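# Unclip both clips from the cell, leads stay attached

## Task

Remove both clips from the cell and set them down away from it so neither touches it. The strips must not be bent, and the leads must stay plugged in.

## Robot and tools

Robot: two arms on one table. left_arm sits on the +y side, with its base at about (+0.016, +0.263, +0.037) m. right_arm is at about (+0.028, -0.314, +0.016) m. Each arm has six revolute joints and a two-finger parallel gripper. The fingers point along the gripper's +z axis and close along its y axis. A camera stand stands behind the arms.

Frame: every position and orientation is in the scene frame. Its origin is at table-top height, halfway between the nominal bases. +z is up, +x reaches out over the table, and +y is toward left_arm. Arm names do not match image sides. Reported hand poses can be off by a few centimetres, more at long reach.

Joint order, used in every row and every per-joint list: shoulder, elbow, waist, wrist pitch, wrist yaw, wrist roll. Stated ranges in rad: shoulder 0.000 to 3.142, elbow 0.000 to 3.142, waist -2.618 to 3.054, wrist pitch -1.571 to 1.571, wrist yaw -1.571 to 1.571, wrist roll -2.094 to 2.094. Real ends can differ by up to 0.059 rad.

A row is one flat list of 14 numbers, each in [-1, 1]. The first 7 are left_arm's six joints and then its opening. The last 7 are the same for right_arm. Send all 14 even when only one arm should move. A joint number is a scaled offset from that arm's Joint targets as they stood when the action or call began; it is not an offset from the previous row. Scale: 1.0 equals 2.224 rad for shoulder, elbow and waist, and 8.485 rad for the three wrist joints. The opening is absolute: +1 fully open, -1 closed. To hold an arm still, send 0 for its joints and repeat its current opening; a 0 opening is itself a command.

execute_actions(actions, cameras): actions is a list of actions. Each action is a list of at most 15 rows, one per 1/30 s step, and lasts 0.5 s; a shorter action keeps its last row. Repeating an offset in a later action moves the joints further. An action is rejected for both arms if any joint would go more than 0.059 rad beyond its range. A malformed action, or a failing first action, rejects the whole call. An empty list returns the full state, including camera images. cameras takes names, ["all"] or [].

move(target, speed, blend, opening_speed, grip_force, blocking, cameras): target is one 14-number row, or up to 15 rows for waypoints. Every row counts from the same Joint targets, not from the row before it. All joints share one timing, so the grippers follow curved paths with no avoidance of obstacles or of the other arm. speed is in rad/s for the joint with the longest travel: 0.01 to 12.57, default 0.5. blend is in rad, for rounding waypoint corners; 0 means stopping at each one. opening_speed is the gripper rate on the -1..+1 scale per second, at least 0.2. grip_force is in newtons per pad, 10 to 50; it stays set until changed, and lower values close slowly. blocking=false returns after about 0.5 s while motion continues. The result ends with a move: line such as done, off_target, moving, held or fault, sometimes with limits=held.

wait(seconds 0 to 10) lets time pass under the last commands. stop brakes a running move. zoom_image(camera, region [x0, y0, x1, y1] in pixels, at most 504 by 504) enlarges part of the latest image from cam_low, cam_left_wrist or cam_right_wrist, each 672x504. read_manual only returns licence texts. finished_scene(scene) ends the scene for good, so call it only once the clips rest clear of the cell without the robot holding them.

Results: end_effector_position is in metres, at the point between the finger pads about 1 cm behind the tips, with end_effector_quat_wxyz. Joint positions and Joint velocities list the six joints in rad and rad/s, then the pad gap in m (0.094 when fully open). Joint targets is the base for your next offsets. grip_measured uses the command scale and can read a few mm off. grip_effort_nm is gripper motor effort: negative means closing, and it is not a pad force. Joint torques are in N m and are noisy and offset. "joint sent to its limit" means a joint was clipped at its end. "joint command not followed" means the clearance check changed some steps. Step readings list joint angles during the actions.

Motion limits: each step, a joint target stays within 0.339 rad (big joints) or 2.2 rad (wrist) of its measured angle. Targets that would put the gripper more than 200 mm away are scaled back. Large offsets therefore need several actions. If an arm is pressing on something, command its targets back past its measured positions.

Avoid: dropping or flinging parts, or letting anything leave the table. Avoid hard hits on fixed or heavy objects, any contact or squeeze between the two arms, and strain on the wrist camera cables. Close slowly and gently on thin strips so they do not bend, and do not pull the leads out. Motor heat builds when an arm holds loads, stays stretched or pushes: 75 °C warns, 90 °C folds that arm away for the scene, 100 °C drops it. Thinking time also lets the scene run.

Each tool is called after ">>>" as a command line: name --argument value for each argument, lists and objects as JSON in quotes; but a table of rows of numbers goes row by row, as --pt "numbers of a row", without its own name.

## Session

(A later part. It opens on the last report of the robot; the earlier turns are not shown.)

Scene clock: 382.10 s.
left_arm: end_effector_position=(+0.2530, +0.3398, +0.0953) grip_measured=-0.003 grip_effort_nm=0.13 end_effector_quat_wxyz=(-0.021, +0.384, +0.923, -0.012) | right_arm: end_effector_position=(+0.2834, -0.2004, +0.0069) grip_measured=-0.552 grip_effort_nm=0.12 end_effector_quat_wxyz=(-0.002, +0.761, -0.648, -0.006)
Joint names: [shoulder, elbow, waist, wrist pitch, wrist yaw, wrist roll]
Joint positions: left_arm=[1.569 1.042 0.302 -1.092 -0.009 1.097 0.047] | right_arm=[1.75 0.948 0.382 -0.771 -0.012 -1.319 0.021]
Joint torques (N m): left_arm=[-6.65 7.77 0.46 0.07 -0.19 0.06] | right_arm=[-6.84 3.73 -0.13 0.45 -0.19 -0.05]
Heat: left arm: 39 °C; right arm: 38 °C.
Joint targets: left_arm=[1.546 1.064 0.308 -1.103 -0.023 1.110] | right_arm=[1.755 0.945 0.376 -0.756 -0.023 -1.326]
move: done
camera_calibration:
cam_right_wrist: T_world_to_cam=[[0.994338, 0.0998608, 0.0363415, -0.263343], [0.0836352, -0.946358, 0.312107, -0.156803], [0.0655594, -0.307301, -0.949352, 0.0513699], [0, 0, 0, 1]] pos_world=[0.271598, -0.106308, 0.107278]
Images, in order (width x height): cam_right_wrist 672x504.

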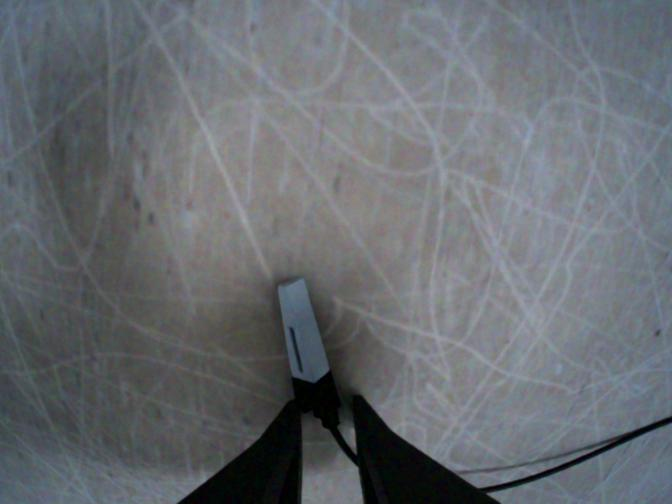

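Open wider, raise and swing clear.

>>> move --pt "0 0 0 0 0 0 0 0 0 0 0 0 0 0.1" --pt "0 0 0 0 0 0 0 -0.045 0.157 0 -0.053 0 0 0.1" --pt "0 0 0 0 0 0 0 -0.045 0.157 -0.2 -0.053 0 0 0.1" --speed '[0.3,0.4,0.8]' --blend '[0,0.05,0]' --opening_speed 0.6 --cameras '["all"]'

>>> zoom_image --camera "cam_low" --region '[260, 200, 450, 330]'

Scene clock: 389.50 s.
left_arm: end_effector_position=(+0.2530, +0.3398, +0.0953) grip_measured=-0.003 grip_effort_nm=0.13 end_effector_quat_wxyz=(-0.021, +0.384, +0.923, -0.012) | right_arm: end_effector_position=(+0.3161, -0.3224, +0.1008) grip_measured=+0.098 grip_effort_nm=0.12 end_effector_quat_wxyz=(-0.010, -0.598, +0.801, +0.018)
Joint names: [shoulder, elbow, waist, wrist pitch, wrist yaw, wrist roll]
Joint positions: left_arm=[1.569 1.042 0.302 -1.092 -0.009 1.097 0.047] | right_arm=[1.682 1.269 -0.068 -1.197 -0.017 -1.319 0.052]
Joint torques (N m): left_arm=[-6.82 7.88 0.36 0.04 -0.13 0.08] | right_arm=[-9.74 6.38 0.35 0.1 -0.14 -0.04]
Heat: left arm: 39 °C; right arm: 38 °C.
Joint targets: left_arm=[1.546 1.064 0.308 -1.103 -0.023 1.110] | right_arm=[1.655 1.294 -0.068 -1.205 -0.023 -1.326]
move: done
camera_calibration:
cam_left_wrist: T_world_to_cam=[[-0.728308, -0.682419, 0.0622257, 0.406241], [-0.615903, 0.691705, 0.377105, -0.0592807], [-0.300385, 0.236324, -0.924078, 0.216173], [0, 0, 0, 1]] pos_world=[0.324293, 0.267145, 0.196837]
cam_right_wrist: T_world_to_cam=[[0.939638, -0.34217, 0.000701365, -0.408601], [-0.324589, -0.890705, 0.318256, -0.157964], [-0.108273, -0.299273, -0.948005, 0.158294], [0, 0, 0, 1]] pos_world=[0.349803, -0.233138, 0.200624]

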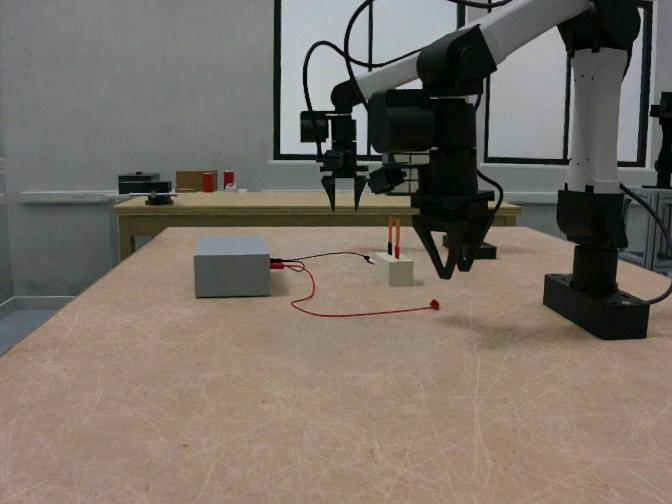

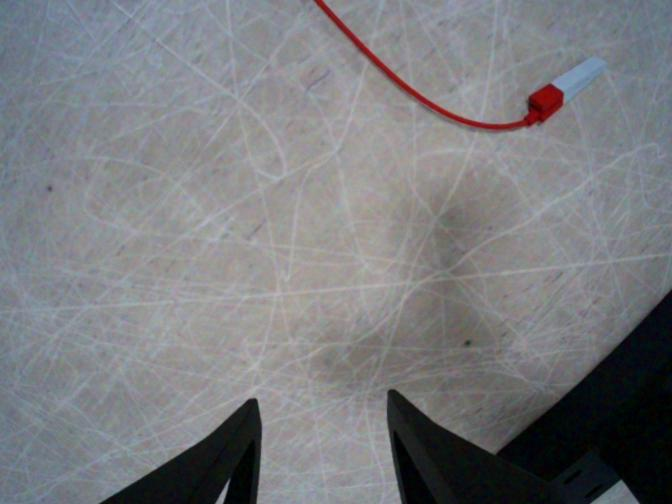

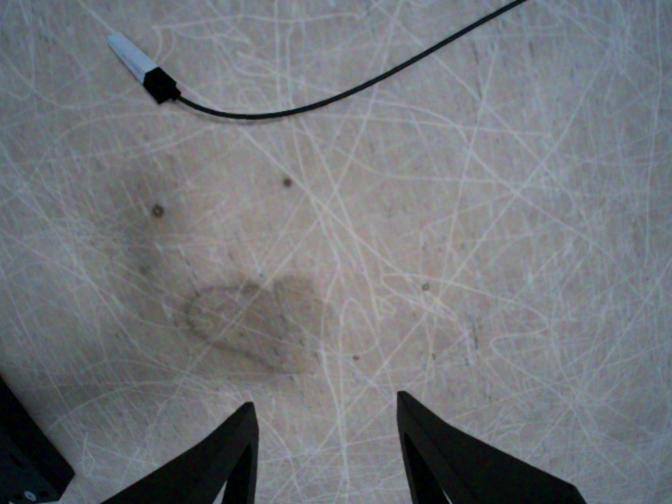

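Scaled by 2.653 from the camera's 672x504 image, which has a finer 960x720 frame.

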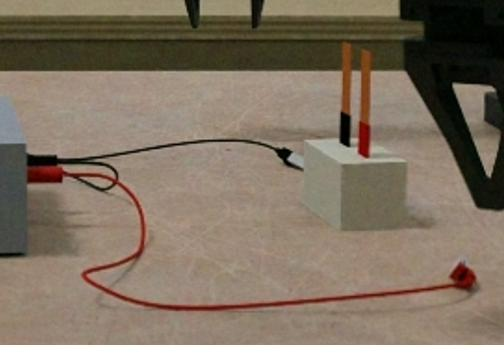

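>>> finished_scene --scene 1

The scene is finished: the task was done.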